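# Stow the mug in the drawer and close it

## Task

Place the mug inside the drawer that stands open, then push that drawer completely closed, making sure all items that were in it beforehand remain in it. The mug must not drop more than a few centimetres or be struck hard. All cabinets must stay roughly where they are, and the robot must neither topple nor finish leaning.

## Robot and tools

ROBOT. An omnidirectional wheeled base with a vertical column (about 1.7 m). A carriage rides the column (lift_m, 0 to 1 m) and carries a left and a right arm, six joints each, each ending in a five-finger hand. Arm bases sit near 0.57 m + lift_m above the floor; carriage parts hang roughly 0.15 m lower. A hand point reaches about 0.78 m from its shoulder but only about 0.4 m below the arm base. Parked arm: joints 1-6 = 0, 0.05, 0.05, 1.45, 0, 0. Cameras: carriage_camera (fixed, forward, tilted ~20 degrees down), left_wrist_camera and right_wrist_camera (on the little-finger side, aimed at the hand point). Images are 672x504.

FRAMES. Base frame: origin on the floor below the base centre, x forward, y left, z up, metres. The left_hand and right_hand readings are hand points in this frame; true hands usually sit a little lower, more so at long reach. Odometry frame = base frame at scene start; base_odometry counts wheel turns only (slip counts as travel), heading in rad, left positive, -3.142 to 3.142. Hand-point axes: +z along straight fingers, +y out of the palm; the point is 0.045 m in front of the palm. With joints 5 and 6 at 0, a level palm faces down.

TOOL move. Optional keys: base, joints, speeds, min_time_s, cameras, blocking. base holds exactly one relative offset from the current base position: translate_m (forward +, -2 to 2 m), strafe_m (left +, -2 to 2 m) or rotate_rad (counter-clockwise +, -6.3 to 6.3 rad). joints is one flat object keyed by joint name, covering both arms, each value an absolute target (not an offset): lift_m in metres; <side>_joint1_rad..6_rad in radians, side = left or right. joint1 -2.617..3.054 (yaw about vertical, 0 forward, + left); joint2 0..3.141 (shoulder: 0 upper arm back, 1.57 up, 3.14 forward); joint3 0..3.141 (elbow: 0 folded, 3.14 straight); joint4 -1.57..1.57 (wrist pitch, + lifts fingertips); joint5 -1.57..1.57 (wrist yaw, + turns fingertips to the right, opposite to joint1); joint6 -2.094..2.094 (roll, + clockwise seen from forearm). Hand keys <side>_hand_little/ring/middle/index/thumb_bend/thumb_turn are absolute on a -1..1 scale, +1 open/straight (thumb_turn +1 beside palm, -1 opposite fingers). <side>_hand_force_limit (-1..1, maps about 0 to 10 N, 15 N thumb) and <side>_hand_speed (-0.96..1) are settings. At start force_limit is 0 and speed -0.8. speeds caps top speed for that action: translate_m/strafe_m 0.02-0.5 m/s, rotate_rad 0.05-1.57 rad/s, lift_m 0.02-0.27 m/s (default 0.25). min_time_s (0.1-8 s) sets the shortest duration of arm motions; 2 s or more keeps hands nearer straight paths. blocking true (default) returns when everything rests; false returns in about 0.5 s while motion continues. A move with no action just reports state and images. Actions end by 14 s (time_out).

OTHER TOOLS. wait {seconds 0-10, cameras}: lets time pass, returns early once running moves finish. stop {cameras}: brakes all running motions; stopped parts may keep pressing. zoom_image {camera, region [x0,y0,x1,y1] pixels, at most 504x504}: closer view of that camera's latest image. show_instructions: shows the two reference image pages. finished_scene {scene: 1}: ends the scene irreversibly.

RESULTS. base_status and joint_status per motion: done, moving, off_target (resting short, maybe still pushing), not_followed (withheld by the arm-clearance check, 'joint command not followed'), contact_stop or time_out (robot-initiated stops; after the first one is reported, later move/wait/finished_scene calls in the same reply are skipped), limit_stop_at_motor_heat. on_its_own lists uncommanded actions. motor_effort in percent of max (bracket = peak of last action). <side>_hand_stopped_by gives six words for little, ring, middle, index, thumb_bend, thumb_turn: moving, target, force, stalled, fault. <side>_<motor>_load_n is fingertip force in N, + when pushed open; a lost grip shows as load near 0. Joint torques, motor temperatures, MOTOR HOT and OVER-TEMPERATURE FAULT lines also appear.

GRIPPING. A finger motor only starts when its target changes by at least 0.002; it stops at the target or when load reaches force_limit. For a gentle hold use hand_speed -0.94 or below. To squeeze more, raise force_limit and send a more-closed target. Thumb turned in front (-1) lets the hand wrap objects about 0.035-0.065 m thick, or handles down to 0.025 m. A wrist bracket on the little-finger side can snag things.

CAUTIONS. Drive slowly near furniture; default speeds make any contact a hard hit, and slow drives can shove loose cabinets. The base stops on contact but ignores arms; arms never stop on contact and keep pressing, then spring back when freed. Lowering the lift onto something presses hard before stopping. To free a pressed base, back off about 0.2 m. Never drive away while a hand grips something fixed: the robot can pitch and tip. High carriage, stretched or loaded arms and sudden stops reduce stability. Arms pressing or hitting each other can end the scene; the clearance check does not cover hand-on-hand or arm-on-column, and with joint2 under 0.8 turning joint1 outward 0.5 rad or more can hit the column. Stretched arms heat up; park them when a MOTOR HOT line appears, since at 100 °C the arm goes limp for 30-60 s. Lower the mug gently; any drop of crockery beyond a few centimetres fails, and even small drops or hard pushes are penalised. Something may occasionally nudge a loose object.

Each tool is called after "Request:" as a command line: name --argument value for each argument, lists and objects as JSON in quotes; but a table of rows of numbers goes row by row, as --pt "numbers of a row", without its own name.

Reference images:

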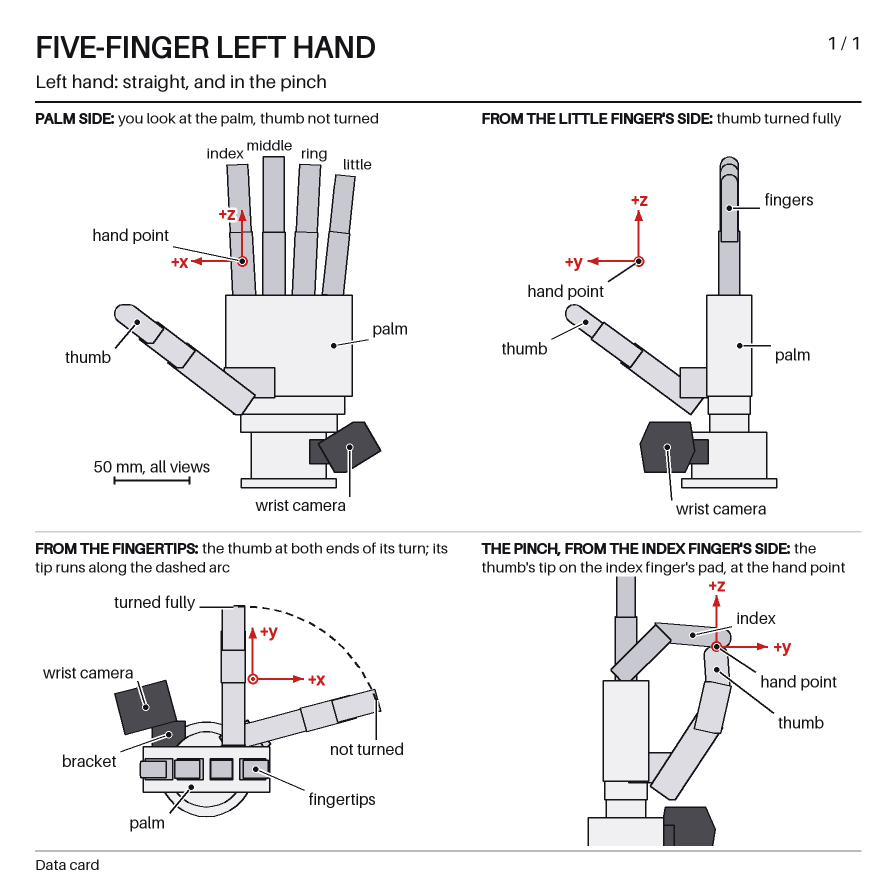

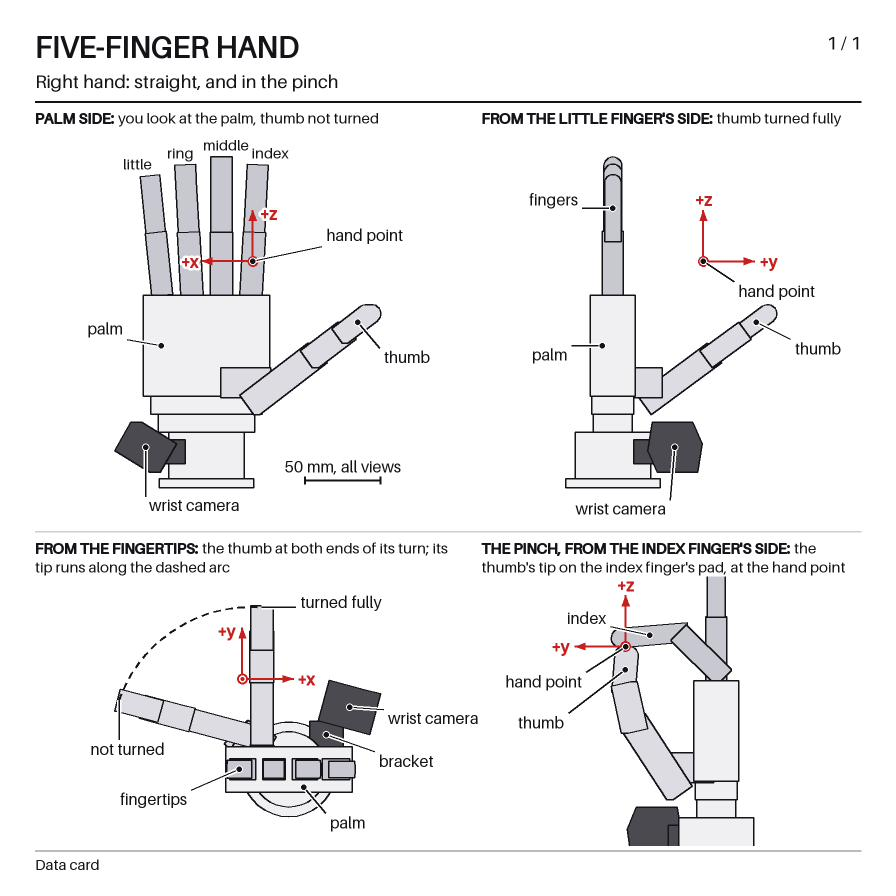

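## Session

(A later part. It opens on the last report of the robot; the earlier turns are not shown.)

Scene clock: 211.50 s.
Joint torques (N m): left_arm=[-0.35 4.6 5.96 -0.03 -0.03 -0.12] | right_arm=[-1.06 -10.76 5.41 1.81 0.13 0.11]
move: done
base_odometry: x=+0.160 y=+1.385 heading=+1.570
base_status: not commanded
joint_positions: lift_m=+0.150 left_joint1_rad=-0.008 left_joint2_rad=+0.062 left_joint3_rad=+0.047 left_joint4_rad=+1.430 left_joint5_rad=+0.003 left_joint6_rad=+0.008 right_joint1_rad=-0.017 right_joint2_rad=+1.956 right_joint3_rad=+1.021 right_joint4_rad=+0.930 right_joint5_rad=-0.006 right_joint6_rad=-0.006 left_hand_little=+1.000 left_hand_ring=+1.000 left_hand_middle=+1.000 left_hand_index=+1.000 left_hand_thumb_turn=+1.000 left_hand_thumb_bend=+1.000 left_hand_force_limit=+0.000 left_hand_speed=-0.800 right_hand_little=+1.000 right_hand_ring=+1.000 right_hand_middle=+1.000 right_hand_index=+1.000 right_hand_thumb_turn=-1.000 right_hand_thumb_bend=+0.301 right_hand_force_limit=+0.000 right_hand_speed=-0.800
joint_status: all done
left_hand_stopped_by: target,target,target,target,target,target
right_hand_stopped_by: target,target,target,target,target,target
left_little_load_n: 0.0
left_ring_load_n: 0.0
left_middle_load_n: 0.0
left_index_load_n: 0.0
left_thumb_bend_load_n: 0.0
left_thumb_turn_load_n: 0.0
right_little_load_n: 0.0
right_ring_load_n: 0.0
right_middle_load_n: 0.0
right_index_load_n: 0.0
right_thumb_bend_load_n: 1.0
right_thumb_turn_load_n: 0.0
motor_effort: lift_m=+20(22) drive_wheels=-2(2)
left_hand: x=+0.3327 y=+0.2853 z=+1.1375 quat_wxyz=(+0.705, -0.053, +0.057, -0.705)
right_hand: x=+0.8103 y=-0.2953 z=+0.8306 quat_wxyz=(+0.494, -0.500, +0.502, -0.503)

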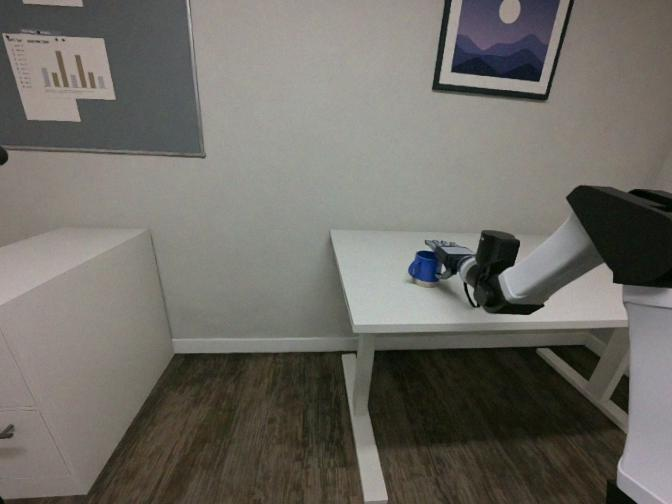

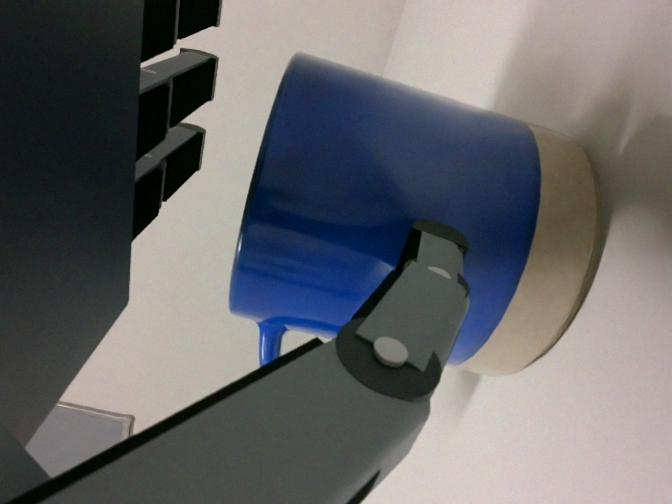

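Request:
move --joints '{"lift_m": 0.25}' --speeds '{"lift_m": 0.1}'

Request:
move --base '{"translate_m": -0.055}' --joints '{"right_hand_thumb_bend": 0.98}' --speeds '{"translate_m": 0.1}'

Request:
move --base '{"strafe_m": 0.038}' --speeds '{"strafe_m": 0.1}' --cameras '["carriage_camera", "right_wrist_camera"]'

Request:
zoom_image --camera "carriage_camera" --region '[350, 220, 510, 350]'

Scene clock: 242.57 s.
Joint torques (N m): left_arm=[-0.39 4.55 5.85 0.01 -0.02 -0.12] | right_arm=[-1.01 -10.92 5.5 1.75 0.14 0.11]
Motor temperatures (°C): left_arm=[22 26 32 31 26 25] | right_arm=[21 36 29 39 21 24]
move: done
base_odometry: x=+0.160 y=+1.385 heading=+1.570
base_status: not commanded
joint_positions: lift_m=+0.250 left_joint1_rad=-0.008 left_joint2_rad=+0.062 left_joint3_rad=+0.048 left_joint4_rad=+1.429 left_joint5_rad=+0.003 left_joint6_rad=+0.008 right_joint1_rad=-0.017 right_joint2_rad=+1.958 right_joint3_rad=+1.019 right_joint4_rad=+0.938 right_joint5_rad=-0.006 right_joint6_rad=-0.006 left_hand_little=+1.000 left_hand_ring=+1.000 left_hand_middle=+1.000 left_hand_index=+1.000 left_hand_thumb_turn=+1.000 left_hand_thumb_bend=+1.000 left_hand_force_limit=+0.000 left_hand_speed=-0.800 right_hand_little=+1.000 right_hand_ring=+1.000 right_hand_middle=+1.000 right_hand_index=+1.000 right_hand_thumb_turn=-1.000 right_hand_thumb_bend=+0.301 right_hand_force_limit=+0.000 right_hand_speed=-0.800
joint_status: all done
left_hand_stopped_by: target,target,target,target,target,target
right_hand_stopped_by: target,target,target,target,target,target
left_little_load_n: 0.0
left_ring_load_n: 0.0
left_middle_load_n: 0.0
left_index_load_n: 0.0
left_thumb_bend_load_n: 0.0
left_thumb_turn_load_n: 0.0
right_little_load_n: -0.5
right_ring_load_n: 0.0
right_middle_load_n: 0.0
right_index_load_n: 0.0
right_thumb_bend_load_n: 0.5
right_thumb_turn_load_n: 0.0
motor_effort: lift_m=+19(26) drive_wheels=+3(3)
left_hand: x=+0.3327 y=+0.2853 z=+1.2376 quat_wxyz=(+0.705, -0.053, +0.057, -0.705)
right_hand: x=+0.8105 y=-0.2953 z=+0.9309 quat_wxyz=(+0.495, -0.499, +0.501, -0.504)
pictures: none

Scene clock: 245.43 s.
Joint torques (N m): left_arm=[-0.36 4.71 5.96 -0.06 -0.03 -0.12] | right_arm=[-1.06 -10.97 5.53 1.76 0.13 0.1]
move: done
base_odometry: x=+0.160 y=+1.330 heading=+1.571
base_status: done
joint_positions: lift_m=+0.250 left_joint1_rad=-0.008 left_joint2_rad=+0.062 left_joint3_rad=+0.048 left_joint4_rad=+1.431 left_joint5_rad=+0.003 left_joint6_rad=+0.008 right_joint1_rad=-0.017 right_joint2_rad=+1.958 right_joint3_rad=+1.019 right_joint4_rad=+0.936 right_joint5_rad=-0.006 right_joint6_rad=-0.006 left_hand_little=+1.000 left_hand_ring=+1.000 left_hand_middle=+1.000 left_hand_index=+1.000 left_hand_thumb_turn=+1.000 left_hand_thumb_bend=+1.000 left_hand_force_limit=+0.000 left_hand_speed=-0.800 right_hand_little=+1.000 right_hand_ring=+1.000 right_hand_middle=+1.000 right_hand_index=+1.000 right_hand_thumb_turn=-1.000 right_hand_thumb_bend=+0.980 right_hand_force_limit=+0.000 right_hand_speed=-0.800
joint_status: all done
left_hand_stopped_by: target,target,target,target,target,target
right_hand_stopped_by: target,target,target,target,target,target
left_little_load_n: 0.0
left_ring_load_n: 0.0
left_middle_load_n: 0.0
left_index_load_n: 0.0
left_thumb_bend_load_n: 0.0
left_thumb_turn_load_n: 0.0
right_little_load_n: 0.0
right_ring_load_n: 0.0
right_middle_load_n: 0.0
right_index_load_n: 0.0
right_thumb_bend_load_n: 0.0
right_thumb_turn_load_n: 0.0
motor_effort: lift_m=+19(22) drive_wheels=+3(9)
left_hand: x=+0.3323 y=+0.2853 z=+1.2378 quat_wxyz=(+0.705, -0.053, +0.056, -0.705)
right_hand: x=+0.8104 y=-0.2953 z=+0.9305 quat_wxyz=(+0.495, -0.499, +0.502, -0.504)
pictures: none

Scene clock: 246.53 s.
Joint torques (N m): left_arm=[-0.34 4.62 5.85 -0.04 -0.01 -0.12] | right_arm=[-0.9 -11.04 5.56 1.76 0.14 0.1]
move: done
base_odometry: x=+0.122 y=+1.331 heading=+1.570
base_status: done
joint_positions: lift_m=+0.250 left_joint1_rad=-0.008 left_joint2_rad=+0.062 left_joint3_rad=+0.048 left_joint4_rad=+1.430 left_joint5_rad=+0.003 left_joint6_rad=+0.008 right_joint1_rad=-0.019 right_joint2_rad=+1.958 right_joint3_rad=+1.019 right_joint4_rad=+0.936 right_joint5_rad=-0.007 right_joint6_rad=-0.006 left_hand_little=+1.000 left_hand_ring=+1.000 left_hand_middle=+1.000 left_hand_index=+1.000 left_hand_thumb_turn=+1.000 left_hand_thumb_bend=+1.000 left_hand_force_limit=+0.000 left_hand_speed=-0.800 right_hand_little=+1.000 right_hand_ring=+1.000 right_hand_middle=+1.000 right_hand_index=+1.000 right_hand_thumb_turn=-1.000 right_hand_thumb_bend=+0.980 right_hand_force_limit=+0.000 right_hand_speed=-0.800
joint_status: not commanded
left_hand_stopped_by: target,target,target,target,target,target
right_hand_stopped_by: target,target,target,target,target,target
left_little_load_n: 0.0
left_ring_load_n: 0.0
left_middle_load_n: 0.0
left_index_load_n: 0.0
left_thumb_bend_load_n: 0.0
left_thumb_turn_load_n: 0.0
right_little_load_n: 0.0
right_ring_load_n: 0.0
right_middle_load_n: 0.0
right_index_load_n: 0.0
right_thumb_bend_load_n: 0.0
right_thumb_turn_load_n: 0.0
motor_effort: lift_m=+20(22) drive_wheels=-1(8)
left_hand: x=+0.3324 y=+0.2853 z=+1.2377 quat_wxyz=(+0.705, -0.053, +0.056, -0.705)
right_hand: x=+0.8104 y=-0.2963 z=+0.9305 quat_wxyz=(+0.495, -0.499, +0.502, -0.504)

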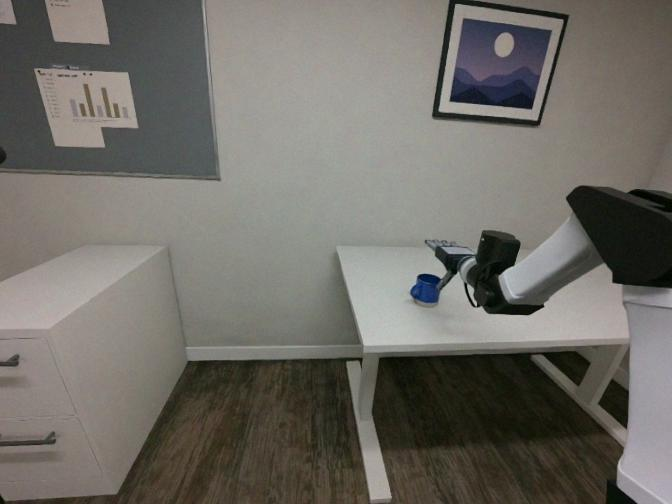

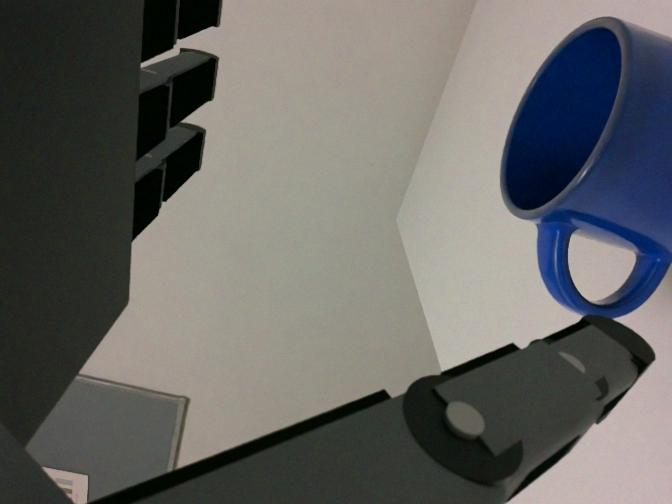

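Scaled by 3.150 from the camera's image (finer frame: 960x720).

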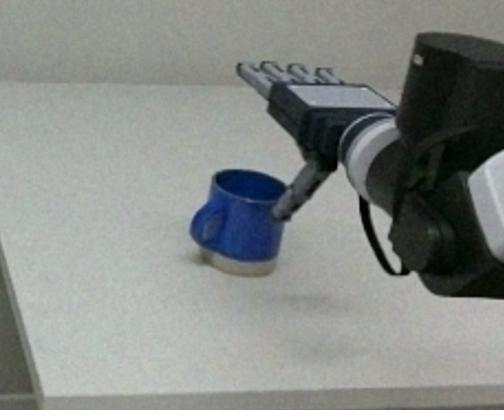

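Request:
move --joints '{"lift_m": 0.165}' --speeds '{"lift_m": 0.1}' --cameras '["carriage_camera", "right_wrist_camera"]'

Request:
zoom_image --camera "carriage_camera" --region '[370, 180, 490, 280]'

Scene clock: 262.73 s.
Joint torques (N m): left_arm=[-0.34 4.63 5.94 -0.04 -0.02 -0.12] | right_arm=[-0.9 -11.04 5.57 1.77 0.14 0.1]
move: done
base_odometry: x=+0.122 y=+1.331 heading=+1.570
base_status: not commanded
joint_positions: lift_m=+0.165 left_joint1_rad=-0.008 left_joint2_rad=+0.062 left_joint3_rad=+0.048 left_joint4_rad=+1.430 left_joint5_rad=+0.003 left_joint6_rad=+0.008 right_joint1_rad=-0.019 right_joint2_rad=+1.959 right_joint3_rad=+1.019 right_joint4_rad=+0.934 right_joint5_rad=-0.007 right_joint6_rad=-0.006 left_hand_little=+1.000 left_hand_ring=+1.000 left_hand_middle=+1.000 left_hand_index=+1.000 left_hand_thumb_turn=+1.000 left_hand_thumb_bend=+1.000 left_hand_force_limit=+0.000 left_hand_speed=-0.800 right_hand_little=+1.000 right_hand_ring=+1.000 right_hand_middle=+1.000 right_hand_index=+1.000 right_hand_thumb_turn=-1.000 right_hand_thumb_bend=+0.980 right_hand_force_limit=+0.000 right_hand_speed=-0.800
joint_status: all done
left_hand_stopped_by: target,target,target,target,target,target
right_hand_stopped_by: target,target,target,target,target,target
left_little_load_n: 0.0
left_ring_load_n: 0.0
left_middle_load_n: 0.0
left_index_load_n: 0.0
left_thumb_bend_load_n: 0.0
left_thumb_turn_load_n: 0.0
right_little_load_n: 0.0
right_ring_load_n: -0.5
right_middle_load_n: 0.0
right_index_load_n: 0.0
right_thumb_bend_load_n: 0.0
right_thumb_turn_load_n: 0.0
motor_effort: lift_m=+20(21) drive_wheels=+2(2)
left_hand: x=+0.3324 y=+0.2853 z=+1.1528 quat_wxyz=(+0.705, -0.053, +0.056, -0.705)
right_hand: x=+0.8103 y=-0.2962 z=+0.8443 quat_wxyz=(+0.494, -0.500, +0.503, -0.503)

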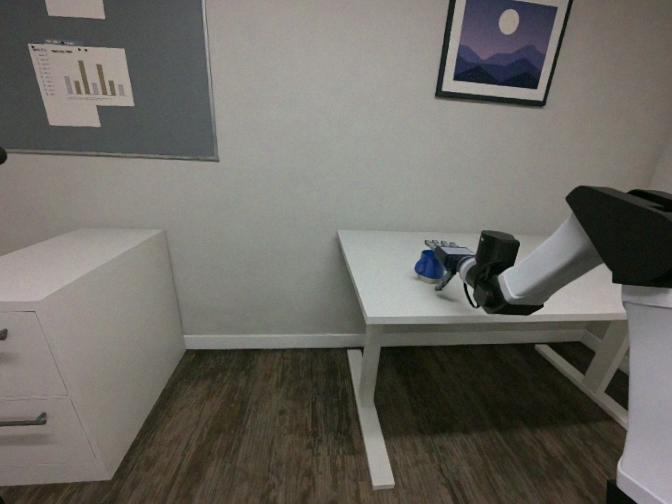

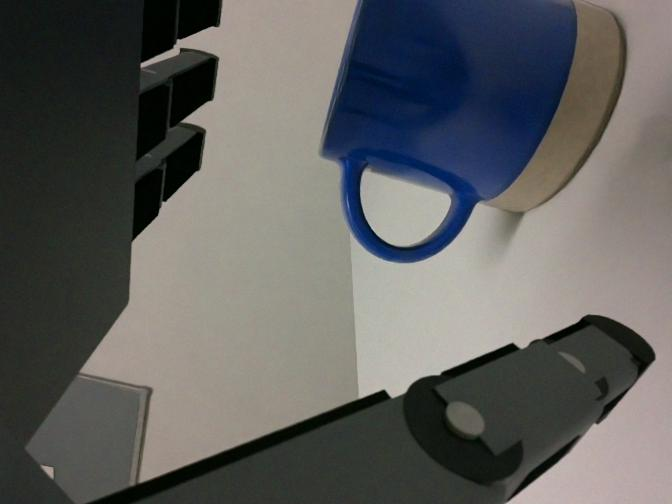

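Scaled by 4.200 from the camera's image (finer frame: 960x720).

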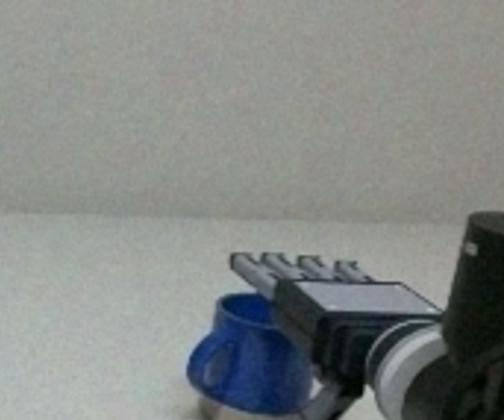

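Request:
move --base '{"translate_m": 0.025}' --speeds '{"translate_m": 0.05}' --cameras '["carriage_camera", "right_wrist_camera"]'

Request:
zoom_image --camera "carriage_camera" --region '[370, 180, 490, 280]'

Scene clock: 289.27 s.
Joint torques (N m): left_arm=[-0.35 4.68 5.97 -0.05 -0.01 -0.13] | right_arm=[-0.87 -11.07 5.45 1.79 0.14 0.1]
move: done
base_odometry: x=+0.121 y=+1.355 heading=+1.571
base_status: done
joint_positions: lift_m=+0.165 left_joint1_rad=-0.008 left_joint2_rad=+0.062 left_joint3_rad=+0.048 left_joint4_rad=+1.431 left_joint5_rad=+0.003 left_joint6_rad=+0.008 right_joint1_rad=-0.019 right_joint2_rad=+1.959 right_joint3_rad=+1.019 right_joint4_rad=+0.935 right_joint5_rad=-0.007 right_joint6_rad=-0.006 left_hand_little=+1.000 left_hand_ring=+1.000 left_hand_middle=+1.000 left_hand_index=+1.000 left_hand_thumb_turn=+1.000 left_hand_thumb_bend=+1.000 left_hand_force_limit=+0.000 left_hand_speed=-0.800 right_hand_little=+1.000 right_hand_ring=+1.000 right_hand_middle=+1.000 right_hand_index=+1.000 right_hand_thumb_turn=-1.000 right_hand_thumb_bend=+0.980 right_hand_force_limit=+0.000 right_hand_speed=-0.800
joint_status: not commanded
left_hand_stopped_by: target,target,target,target,target,target
right_hand_stopped_by: target,target,target,target,target,target
left_little_load_n: 0.0
left_ring_load_n: 0.0
left_middle_load_n: 0.0
left_index_load_n: 0.5
left_thumb_bend_load_n: 0.0
left_thumb_turn_load_n: 0.0
right_little_load_n: 0.0
right_ring_load_n: 0.0
right_middle_load_n: 0.0
right_index_load_n: 0.0
right_thumb_bend_load_n: 0.0
right_thumb_turn_load_n: 0.0
motor_effort: lift_m=+19(21) drive_wheels=-3(7)
left_hand: x=+0.3322 y=+0.2853 z=+1.1529 quat_wxyz=(+0.705, -0.053, +0.056, -0.705)
right_hand: x=+0.8104 y=-0.2963 z=+0.8447 quat_wxyz=(+0.494, -0.500, +0.503, -0.503)

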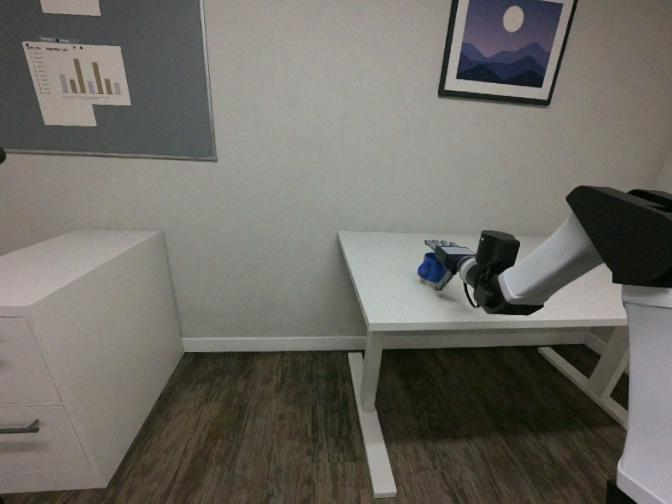

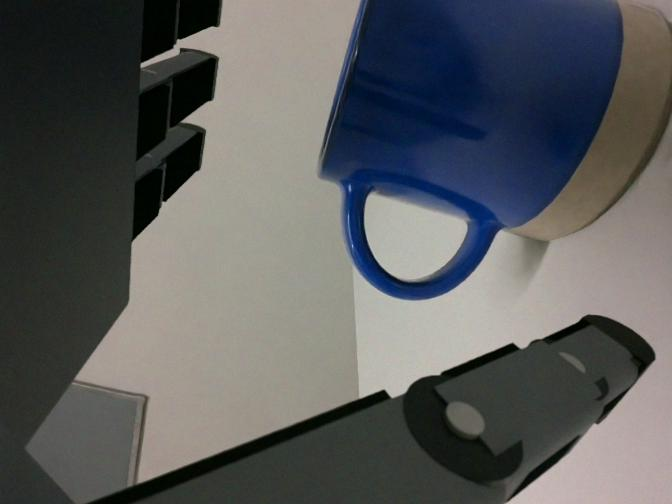

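Scaled by 4.200 from the camera's image (finer frame: 960x720).

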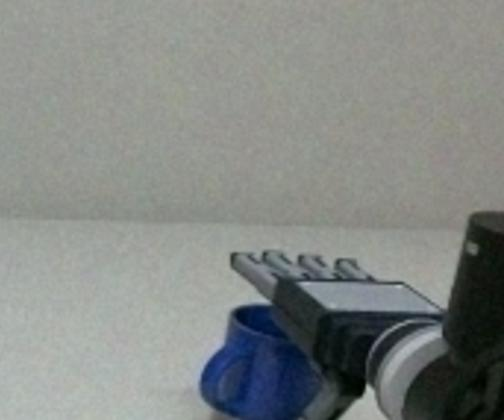

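Request:
move --base '{"strafe_m": -0.023}' --speeds '{"strafe_m": 0.05}'

Request:
move --base '{"translate_m": 0.018}' --speeds '{"translate_m": 0.05}' --cameras '["carriage_camera", "right_wrist_camera"]'

Request:
zoom_image --camera "carriage_camera" --region '[370, 180, 490, 280]'

Scene clock: 303.60 s.
Joint torques (N m): left_arm=[-0.46 4.64 5.9 0.01 -0.03 -0.13] | right_arm=[-0.77 -11.02 5.63 1.79 0.14 0.11]
move: done
base_odometry: x=+0.144 y=+1.356 heading=+1.571
base_status: done
joint_positions: lift_m=+0.165 left_joint1_rad=-0.008 left_joint2_rad=+0.062 left_joint3_rad=+0.048 left_joint4_rad=+1.431 left_joint5_rad=+0.003 left_joint6_rad=+0.008 right_joint1_rad=-0.021 right_joint2_rad=+1.959 right_joint3_rad=+1.019 right_joint4_rad=+0.935 right_joint5_rad=-0.007 right_joint6_rad=-0.006 left_hand_little=+1.000 left_hand_ring=+1.000 left_hand_middle=+1.000 left_hand_index=+1.000 left_hand_thumb_turn=+1.000 left_hand_thumb_bend=+1.000 left_hand_force_limit=+0.000 left_hand_speed=-0.800 right_hand_little=+1.000 right_hand_ring=+1.000 right_hand_middle=+1.000 right_hand_index=+1.000 right_hand_thumb_turn=-1.000 right_hand_thumb_bend=+0.980 right_hand_force_limit=+0.000 right_hand_speed=-0.800
joint_status: not commanded
left_hand_stopped_by: target,target,target,target,target,target
right_hand_stopped_by: target,target,target,target,target,target
left_little_load_n: 0.0
left_ring_load_n: 0.0
left_middle_load_n: 0.0
left_index_load_n: 0.0
left_thumb_bend_load_n: 0.0
left_thumb_turn_load_n: 0.0
right_little_load_n: 0.0
right_ring_load_n: 0.0
right_middle_load_n: 0.0
right_index_load_n: 0.0
right_thumb_bend_load_n: 0.0
right_thumb_turn_load_n: 0.0
motor_effort: lift_m=+21(21) drive_wheels=-2(6)
left_hand: x=+0.3322 y=+0.2853 z=+1.1529 quat_wxyz=(+0.705, -0.053, +0.056, -0.705)
right_hand: x=+0.8104 y=-0.2976 z=+0.8447 quat_wxyz=(+0.494, -0.499, +0.503, -0.504)
pictures: none

Scene clock: 304.53 s.
Joint torques (N m): left_arm=[-0.35 4.78 6.05 -0.08 -0.03 -0.12] | right_arm=[-0.61 -10.96 5.46 1.78 0.14 0.11]
move: done
base_odometry: x=+0.144 y=+1.374 heading=+1.571
base_status: done
joint_positions: lift_m=+0.165 left_joint1_rad=-0.008 left_joint2_rad=+0.062 left_joint3_rad=+0.048 left_joint4_rad=+1.430 left_joint5_rad=+0.003 left_joint6_rad=+0.008 right_joint1_rad=-0.021 right_joint2_rad=+1.959 right_joint3_rad=+1.019 right_joint4_rad=+0.935 right_joint5_rad=-0.007 right_joint6_rad=-0.006 left_hand_little=+1.000 left_hand_ring=+1.000 left_hand_middle=+1.000 left_hand_index=+1.000 left_hand_thumb_turn=+1.000 left_hand_thumb_bend=+1.000 left_hand_force_limit=+0.000 left_hand_speed=-0.800 right_hand_little=+1.000 right_hand_ring=+1.000 right_hand_middle=+1.000 right_hand_index=+1.000 right_hand_thumb_turn=-1.000 right_hand_thumb_bend=+0.980 right_hand_force_limit=+0.000 right_hand_speed=-0.800
joint_status: not commanded
left_hand_stopped_by: target,target,target,target,target,target
right_hand_stopped_by: target,target,target,target,target,target
left_little_load_n: 0.0
left_ring_load_n: 0.0
left_middle_load_n: 0.0
left_index_load_n: 0.0
left_thumb_bend_load_n: 0.0
left_thumb_turn_load_n: 0.0
right_little_load_n: 0.0
right_ring_load_n: 0.0
right_middle_load_n: 0.0
right_index_load_n: 0.0
right_thumb_bend_load_n: 0.0
right_thumb_turn_load_n: 0.0
motor_effort: lift_m=+19(21) drive_wheels=+4(9)
left_hand: x=+0.3326 y=+0.2853 z=+1.1528 quat_wxyz=(+0.705, -0.053, +0.056, -0.705)
right_hand: x=+0.8104 y=-0.2976 z=+0.8446 quat_wxyz=(+0.494, -0.499, +0.503, -0.504)

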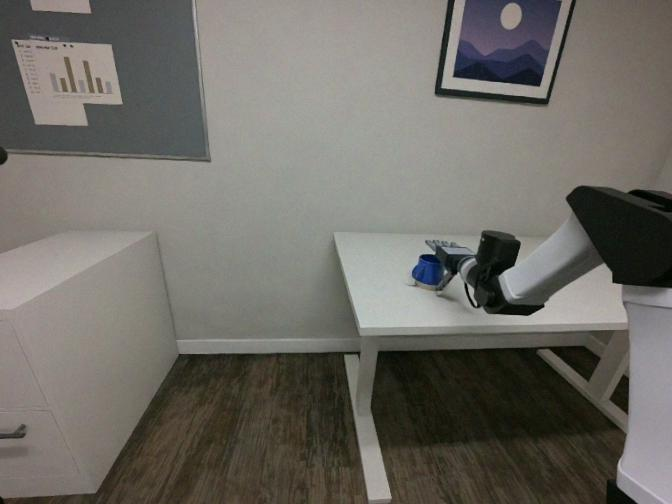

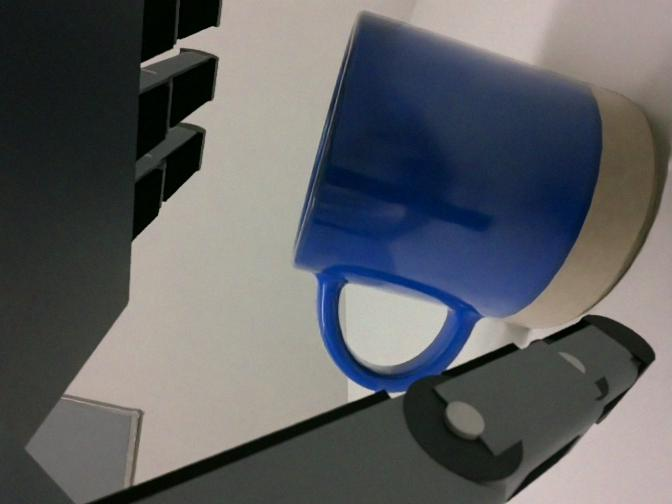

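Scaled by 4.200 from the camera's image (finer frame: 960x720).

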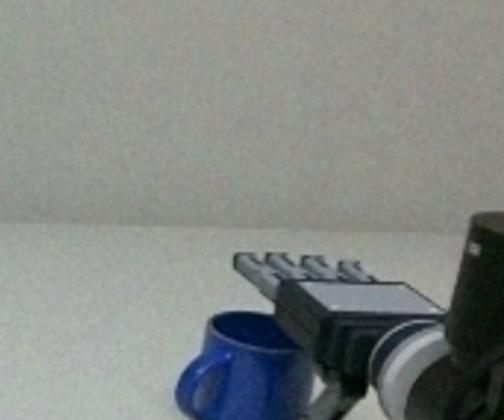

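Request:
move --joints '{"right_hand_thumb_bend": 0.75}' --cameras '["right_wrist_camera"]'

Request:
move --joints '{"lift_m": 0.153}' --speeds '{"lift_m": 0.04}' --cameras '["carriage_camera", "right_wrist_camera"]'

Scene clock: 321.27 s.
Joint torques (N m): left_arm=[-0.32 4.6 5.94 -0.02 -0.02 -0.12] | right_arm=[-0.72 -11.06 5.55 1.77 0.14 0.11]
move: done
base_odometry: x=+0.144 y=+1.374 heading=+1.571
base_status: not commanded
joint_positions: lift_m=+0.165 left_joint1_rad=-0.008 left_joint2_rad=+0.062 left_joint3_rad=+0.048 left_joint4_rad=+1.430 left_joint5_rad=+0.003 left_joint6_rad=+0.008 right_joint1_rad=-0.021 right_joint2_rad=+1.959 right_joint3_rad=+1.019 right_joint4_rad=+0.935 right_joint5_rad=-0.007 right_joint6_rad=-0.006 left_hand_little=+1.000 left_hand_ring=+1.000 left_hand_middle=+1.000 left_hand_index=+1.000 left_hand_thumb_turn=+1.000 left_hand_thumb_bend=+1.000 left_hand_force_limit=+0.000 left_hand_speed=-0.800 right_hand_little=+1.000 right_hand_ring=+1.000 right_hand_middle=+1.000 right_hand_index=+1.000 right_hand_thumb_turn=-1.000 right_hand_thumb_bend=+0.750 right_hand_force_limit=+0.000 right_hand_speed=-0.800
joint_status: all done
left_hand_stopped_by: target,target,target,target,target,target
right_hand_stopped_by: target,target,target,target,target,target
left_little_load_n: 0.0
left_ring_load_n: 0.0
left_middle_load_n: 0.5
left_index_load_n: 0.0
left_thumb_bend_load_n: 0.0
left_thumb_turn_load_n: 0.0
right_little_load_n: 0.0
right_ring_load_n: 0.0
right_middle_load_n: 0.0
right_index_load_n: 0.0
right_thumb_bend_load_n: 0.0
right_thumb_turn_load_n: 0.0
motor_effort: lift_m=+21(21) drive_wheels=-3(3)
left_hand: x=+0.3326 y=+0.2853 z=+1.1528 quat_wxyz=(+0.705, -0.053, +0.056, -0.705)
right_hand: x=+0.8104 y=-0.2976 z=+0.8446 quat_wxyz=(+0.494, -0.499, +0.503, -0.504)

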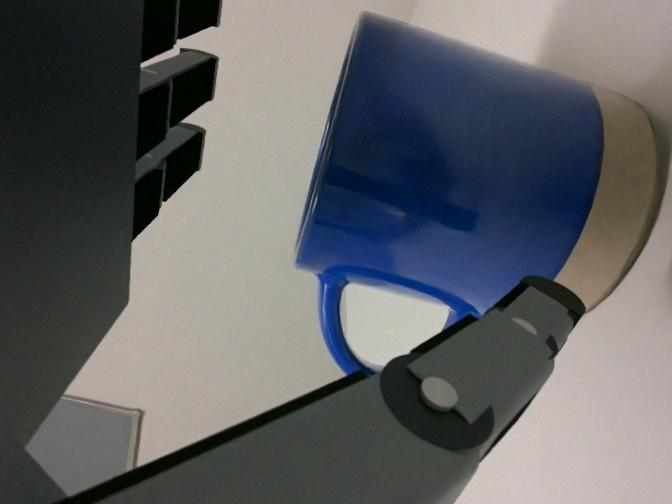

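Scene clock: 321.93 s.
Joint torques (N m): left_arm=[-0.36 4.53 6.01 0.01 -0.03 -0.13] | right_arm=[-0.81 -11.07 5.59 1.79 0.14 0.11]
move: done
base_odometry: x=+0.144 y=+1.374 heading=+1.571
base_status: not commanded
joint_positions: lift_m=+0.153 left_joint1_rad=-0.008 left_joint2_rad=+0.062 left_joint3_rad=+0.048 left_joint4_rad=+1.429 left_joint5_rad=+0.003 left_joint6_rad=+0.008 right_joint1_rad=-0.021 right_joint2_rad=+1.959 right_joint3_rad=+1.019 right_joint4_rad=+0.934 right_joint5_rad=-0.007 right_joint6_rad=-0.006 left_hand_little=+1.000 left_hand_ring=+1.000 left_hand_middle=+1.000 left_hand_index=+1.000 left_hand_thumb_turn=+1.000 left_hand_thumb_bend=+1.000 left_hand_force_limit=+0.000 left_hand_speed=-0.800 right_hand_little=+1.000 right_hand_ring=+1.000 right_hand_middle=+1.000 right_hand_index=+1.000 right_hand_thumb_turn=-1.000 right_hand_thumb_bend=+0.750 right_hand_force_limit=+0.000 right_hand_speed=-0.800
joint_status: all done
left_hand_stopped_by: target,target,target,target,target,target
right_hand_stopped_by: target,target,target,target,target,target
left_little_load_n: 0.0
left_ring_load_n: 0.0
left_middle_load_n: 0.0
left_index_load_n: 0.0
left_thumb_bend_load_n: -0.5
left_thumb_turn_load_n: 0.0
right_little_load_n: 0.0
right_ring_load_n: 0.0
right_middle_load_n: 0.0
right_index_load_n: 0.0
right_thumb_bend_load_n: 0.0
right_thumb_turn_load_n: 0.0
motor_effort: lift_m=+19(20) drive_wheels=-2(4)
left_hand: x=+0.3327 y=+0.2853 z=+1.1408 quat_wxyz=(+0.705, -0.053, +0.057, -0.705)
right_hand: x=+0.8104 y=-0.2976 z=+0.8325 quat_wxyz=(+0.493, -0.499, +0.503, -0.504)

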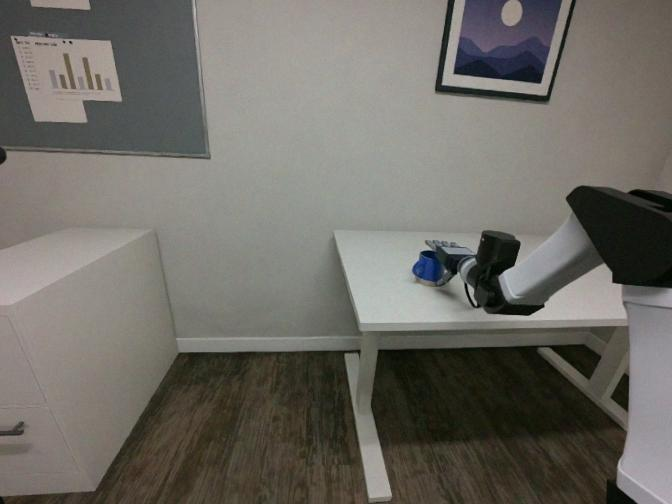

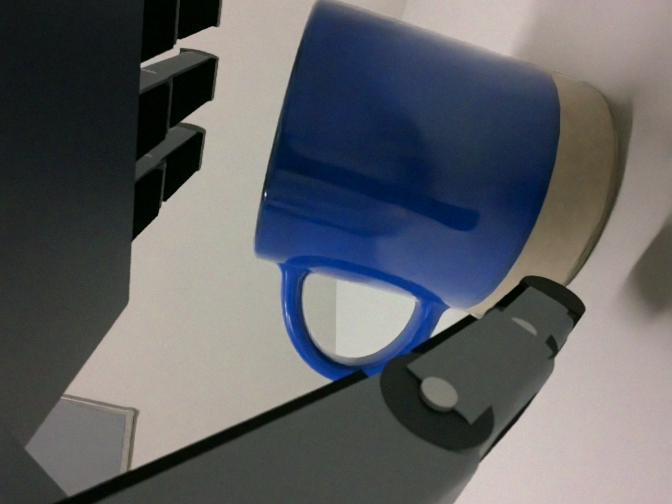

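Request:
move --joints '{"right_hand_index": 0.0, "right_hand_middle": 0.0, "right_hand_force_limit": -0.7, "right_hand_speed": -0.85}' --cameras '["carriage_camera", "right_wrist_camera"]'

Request:
zoom_image --camera "carriage_camera" --region '[370, 180, 490, 280]'

Scene clock: 338.93 s.
Joint torques (N m): left_arm=[-0.35 4.57 5.91 -0.08 -0.03 -0.12] | right_arm=[-0.69 -11.02 5.55 1.69 0.11 0.11]
move: done
base_odometry: x=+0.144 y=+1.374 heading=+1.571
base_status: not commanded
joint_positions: lift_m=+0.153 left_joint1_rad=-0.008 left_joint2_rad=+0.062 left_joint3_rad=+0.048 left_joint4_rad=+1.429 left_joint5_rad=+0.003 left_joint6_rad=+0.008 right_joint1_rad=-0.021 right_joint2_rad=+1.959 right_joint3_rad=+1.019 right_joint4_rad=+0.943 right_joint5_rad=-0.003 right_joint6_rad=-0.006 left_hand_little=+1.000 left_hand_ring=+1.000 left_hand_middle=+1.000 left_hand_index=+1.000 left_hand_thumb_turn=+1.000 left_hand_thumb_bend=+1.000 left_hand_force_limit=+0.000 left_hand_speed=-0.800 right_hand_little=+1.000 right_hand_ring=+1.000 right_hand_middle=+0.000 right_hand_index=+0.000 right_hand_thumb_turn=-1.000 right_hand_thumb_bend=+0.750 right_hand_force_limit=-0.700 right_hand_speed=-0.850
joint_status: all done
left_hand_stopped_by: target,target,target,target,target,target
right_hand_stopped_by: target,target,target,target,target,target
left_little_load_n: 0.0
left_ring_load_n: 0.0
left_middle_load_n: 0.0
left_index_load_n: 0.0
left_thumb_bend_load_n: 0.0
left_thumb_turn_load_n: 0.0
right_little_load_n: 0.0
right_ring_load_n: 0.0
right_middle_load_n: 0.5
right_index_load_n: 0.5
right_thumb_bend_load_n: 0.0
right_thumb_turn_load_n: 0.0
motor_effort: lift_m=+18(21) drive_wheels=+4(4)
left_hand: x=+0.3327 y=+0.2853 z=+1.1408 quat_wxyz=(+0.705, -0.053, +0.057, -0.705)
right_hand: x=+0.8110 y=-0.2983 z=+0.8350 quat_wxyz=(+0.495, -0.496, +0.502, -0.507)

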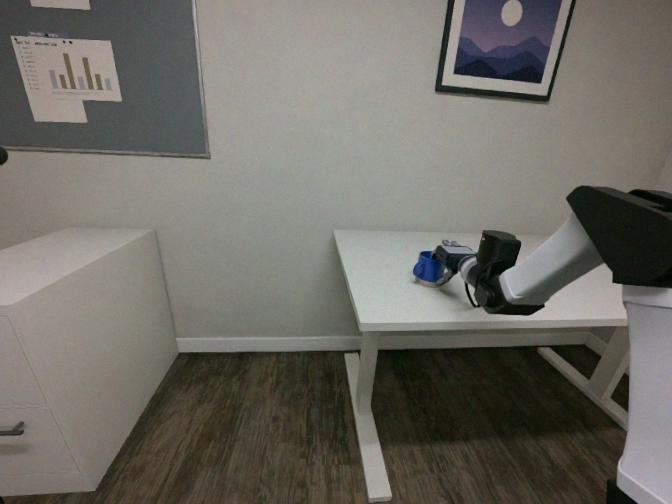

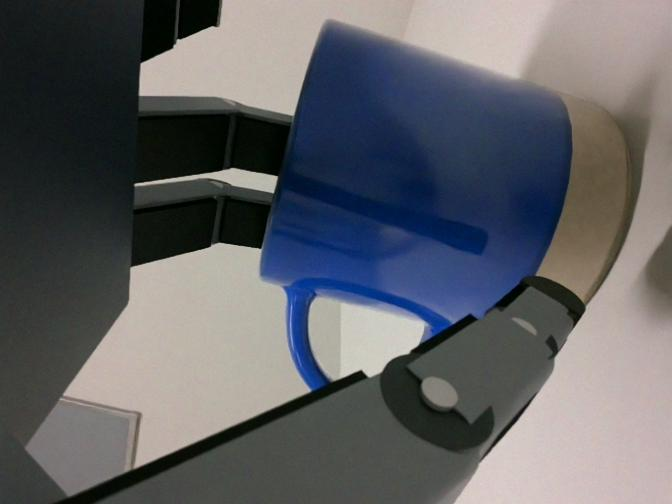

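Scaled by 4.200 from the camera's image (finer frame: 960x720).

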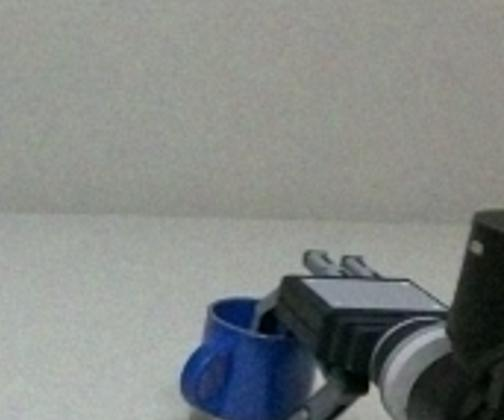

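Request:
move --joints '{"right_hand_thumb_bend": -0.1, "right_hand_force_limit": -0.6, "right_hand_speed": -0.88}' --cameras '["carriage_camera", "right_wrist_camera"]'

Scene clock: 347.80 s.
Joint torques (N m): left_arm=[-0.38 4.59 5.89 -0.03 -0.03 -0.12] | right_arm=[-0.7 -11.03 5.55 1.69 0.11 0.1]
move: off_target
base_odometry: x=+0.144 y=+1.374 heading=+1.571
base_status: not commanded
joint_positions: lift_m=+0.153 left_joint1_rad=-0.008 left_joint2_rad=+0.062 left_joint3_rad=+0.048 left_joint4_rad=+1.429 left_joint5_rad=+0.003 left_joint6_rad=+0.008 right_joint1_rad=-0.021 right_joint2_rad=+1.959 right_joint3_rad=+1.019 right_joint4_rad=+0.943 right_joint5_rad=-0.003 right_joint6_rad=-0.006 left_hand_little=+1.000 left_hand_ring=+1.000 left_hand_middle=+1.000 left_hand_index=+1.000 left_hand_thumb_turn=+1.000 left_hand_thumb_bend=+1.000 left_hand_force_limit=+0.000 left_hand_speed=-0.800 right_hand_little=+1.000 right_hand_ring=+1.000 right_hand_middle=+0.000 right_hand_index=+0.000 right_hand_thumb_turn=-1.000 right_hand_thumb_bend=-0.070 right_hand_force_limit=-0.600 right_hand_speed=-0.880
joint_status: right_hand_thumb_bend off_target (ended at -0.070, target -0.100); the others done
left_hand_stopped_by: target,target,target,target,target,target
right_hand_stopped_by: target,target,target,target,force,target
left_little_load_n: 0.0
left_ring_load_n: 0.0
left_middle_load_n: -0.5
left_index_load_n: 0.0
left_thumb_bend_load_n: 0.0
left_thumb_turn_load_n: 0.0
right_little_load_n: 0.0
right_ring_load_n: 0.0
right_middle_load_n: 1.0
right_index_load_n: 1.0
right_thumb_bend_load_n: 3.0
right_thumb_turn_load_n: 0.5
motor_effort: lift_m=+20(21) drive_wheels=+4(4)
left_hand: x=+0.3327 y=+0.2853 z=+1.1408 quat_wxyz=(+0.705, -0.053, +0.057, -0.705)
right_hand: x=+0.8110 y=-0.2983 z=+0.8350 quat_wxyz=(+0.495, -0.496, +0.502, -0.507)

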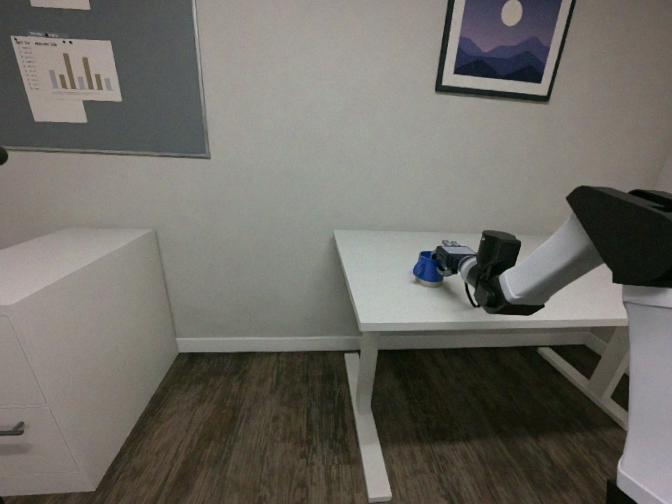

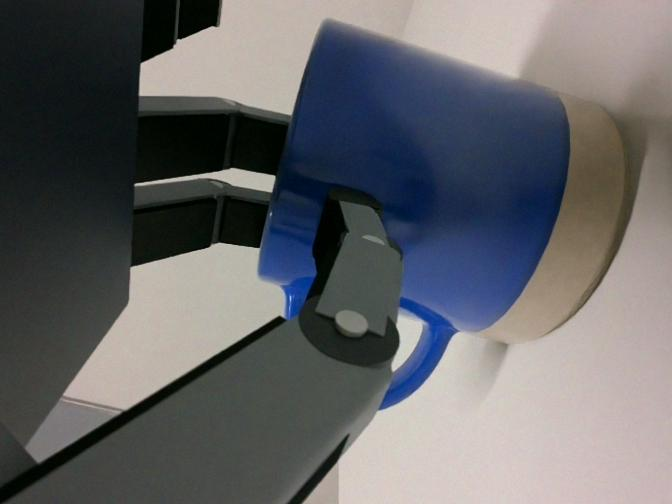

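Request:
move --joints '{"right_hand_thumb_bend": -0.5, "right_hand_index": -0.5, "right_hand_middle": -0.5, "right_hand_force_limit": 0.1, "right_hand_speed": -0.9}' --cameras '["carriage_camera", "right_wrist_camera"]'

Scene clock: 352.80 s.
Joint torques (N m): left_arm=[-0.35 4.62 5.94 -0.03 -0.02 -0.12] | right_arm=[-0.7 -11.04 5.55 1.7 0.11 0.1]
move: off_target
base_odometry: x=+0.144 y=+1.374 heading=+1.571
base_status: not commanded
joint_positions: lift_m=+0.153 left_joint1_rad=-0.008 left_joint2_rad=+0.062 left_joint3_rad=+0.048 left_joint4_rad=+1.429 left_joint5_rad=+0.003 left_joint6_rad=+0.008 right_joint1_rad=-0.021 right_joint2_rad=+1.959 right_joint3_rad=+1.019 right_joint4_rad=+0.943 right_joint5_rad=-0.003 right_joint6_rad=-0.006 left_hand_little=+1.000 left_hand_ring=+1.000 left_hand_middle=+1.000 left_hand_index=+1.000 left_hand_thumb_turn=+1.000 left_hand_thumb_bend=+1.000 left_hand_force_limit=+0.000 left_hand_speed=-0.800 right_hand_little=+1.000 right_hand_ring=+1.000 right_hand_middle=-0.072 right_hand_index=-0.081 right_hand_thumb_turn=-1.000 right_hand_thumb_bend=-0.083 right_hand_force_limit=+0.100 right_hand_speed=-0.900
joint_status: right_hand_middle off_target (ended at -0.072, target -0.500); right_hand_index off_target (ended at -0.081, target -0.500); right_hand_thumb_bend off_target (ended at -0.083, target -0.500); the others done
left_hand_stopped_by: target,target,target,target,target,target
right_hand_stopped_by: target,target,force,force,force,target
left_little_load_n: 0.0
left_ring_load_n: 0.0
left_middle_load_n: 0.0
left_index_load_n: 0.0
left_thumb_bend_load_n: 0.0
left_thumb_turn_load_n: 0.0
right_little_load_n: 0.0
right_ring_load_n: 0.0
right_middle_load_n: 7.0
right_index_load_n: 6.5
right_thumb_bend_load_n: 11.5
right_thumb_turn_load_n: -1.0
motor_effort: lift_m=+17(21) drive_wheels=+3(4)
left_hand: x=+0.3327 y=+0.2853 z=+1.1408 quat_wxyz=(+0.705, -0.053, +0.057, -0.705)
right_hand: x=+0.8110 y=-0.2983 z=+0.8347 quat_wxyz=(+0.495, -0.496, +0.502, -0.507)

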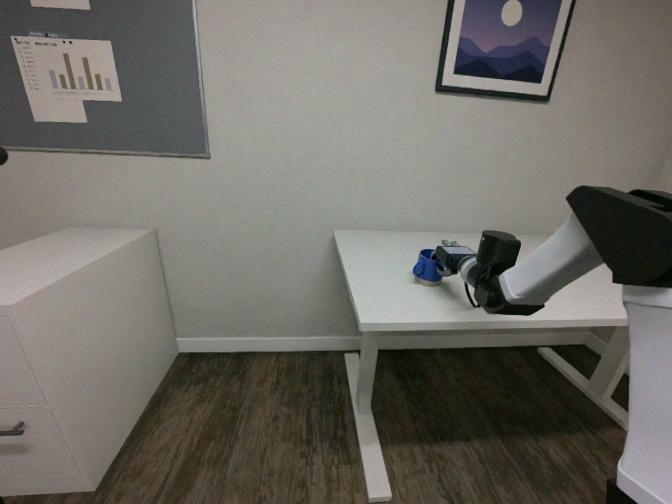

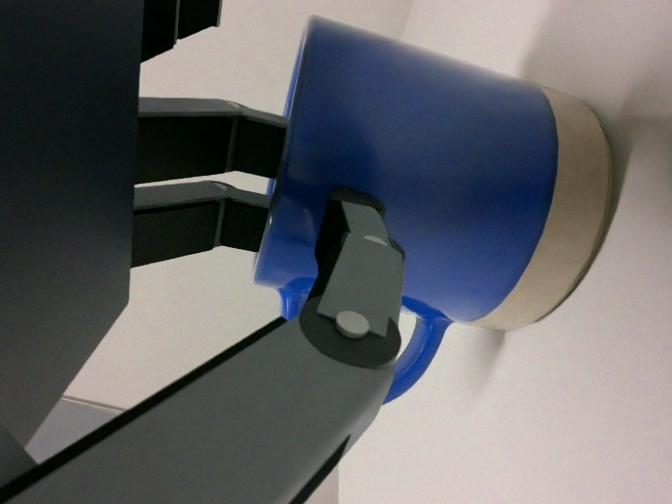

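Request:
move --joints '{"lift_m": 0.175}' --speeds '{"lift_m": 0.03}' --cameras '["carriage_camera", "right_wrist_camera"]'

Request:
zoom_image --camera "carriage_camera" --region '[370, 180, 490, 280]'

Scene clock: 356.30 s.
Joint torques (N m): left_arm=[-0.35 4.67 5.82 0 -0.02 -0.12] | right_arm=[-0.69 -11.25 5.97 2.28 0.11 0.1]
move: done
base_odometry: x=+0.144 y=+1.374 heading=+1.571
base_status: not commanded
joint_positions: lift_m=+0.175 left_joint1_rad=-0.008 left_joint2_rad=+0.062 left_joint3_rad=+0.048 left_joint4_rad=+1.429 left_joint5_rad=+0.003 left_joint6_rad=+0.008 right_joint1_rad=-0.021 right_joint2_rad=+1.960 right_joint3_rad=+1.014 right_joint4_rad=+0.883 right_joint5_rad=-0.003 right_joint6_rad=-0.006 left_hand_little=+1.000 left_hand_ring=+1.000 left_hand_middle=+1.000 left_hand_index=+1.000 left_hand_thumb_turn=+1.000 left_hand_thumb_bend=+1.000 left_hand_force_limit=+0.000 left_hand_speed=-0.800 right_hand_little=+1.000 right_hand_ring=+1.000 right_hand_middle=-0.072 right_hand_index=-0.081 right_hand_thumb_turn=-1.000 right_hand_thumb_bend=-0.083 right_hand_force_limit=+0.100 right_hand_speed=-0.900
joint_status: all done
left_hand_stopped_by: target,target,target,target,target,target
right_hand_stopped_by: target,target,force,force,force,target
left_little_load_n: 0.0
left_ring_load_n: 0.0
left_middle_load_n: 0.0
left_index_load_n: 0.0
left_thumb_bend_load_n: 0.0
left_thumb_turn_load_n: 0.0
right_little_load_n: 0.0
right_ring_load_n: 0.0
right_middle_load_n: 6.5
right_index_load_n: 6.5
right_thumb_bend_load_n: 11.5
right_thumb_turn_load_n: -1.0
motor_effort: lift_m=+22(25) drive_wheels=+3(4)
left_hand: x=+0.3327 y=+0.2853 z=+1.1624 quat_wxyz=(+0.705, -0.053, +0.057, -0.705)
right_hand: x=+0.8058 y=-0.2981 z=+0.8373 quat_wxyz=(+0.478, -0.513, +0.519, -0.490)

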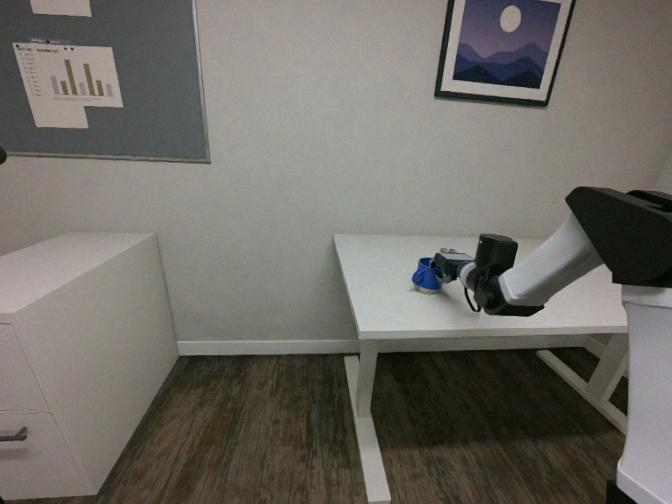

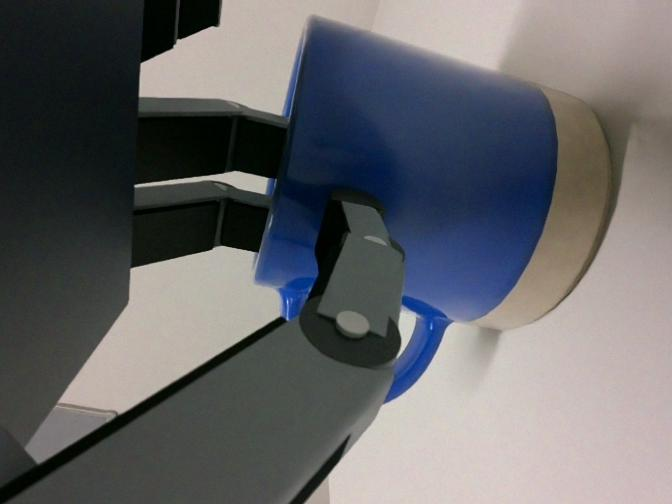

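Scaled by 4.200 from the camera's image (finer frame: 960x720).

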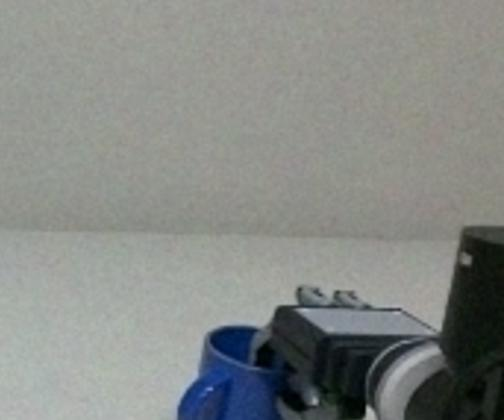

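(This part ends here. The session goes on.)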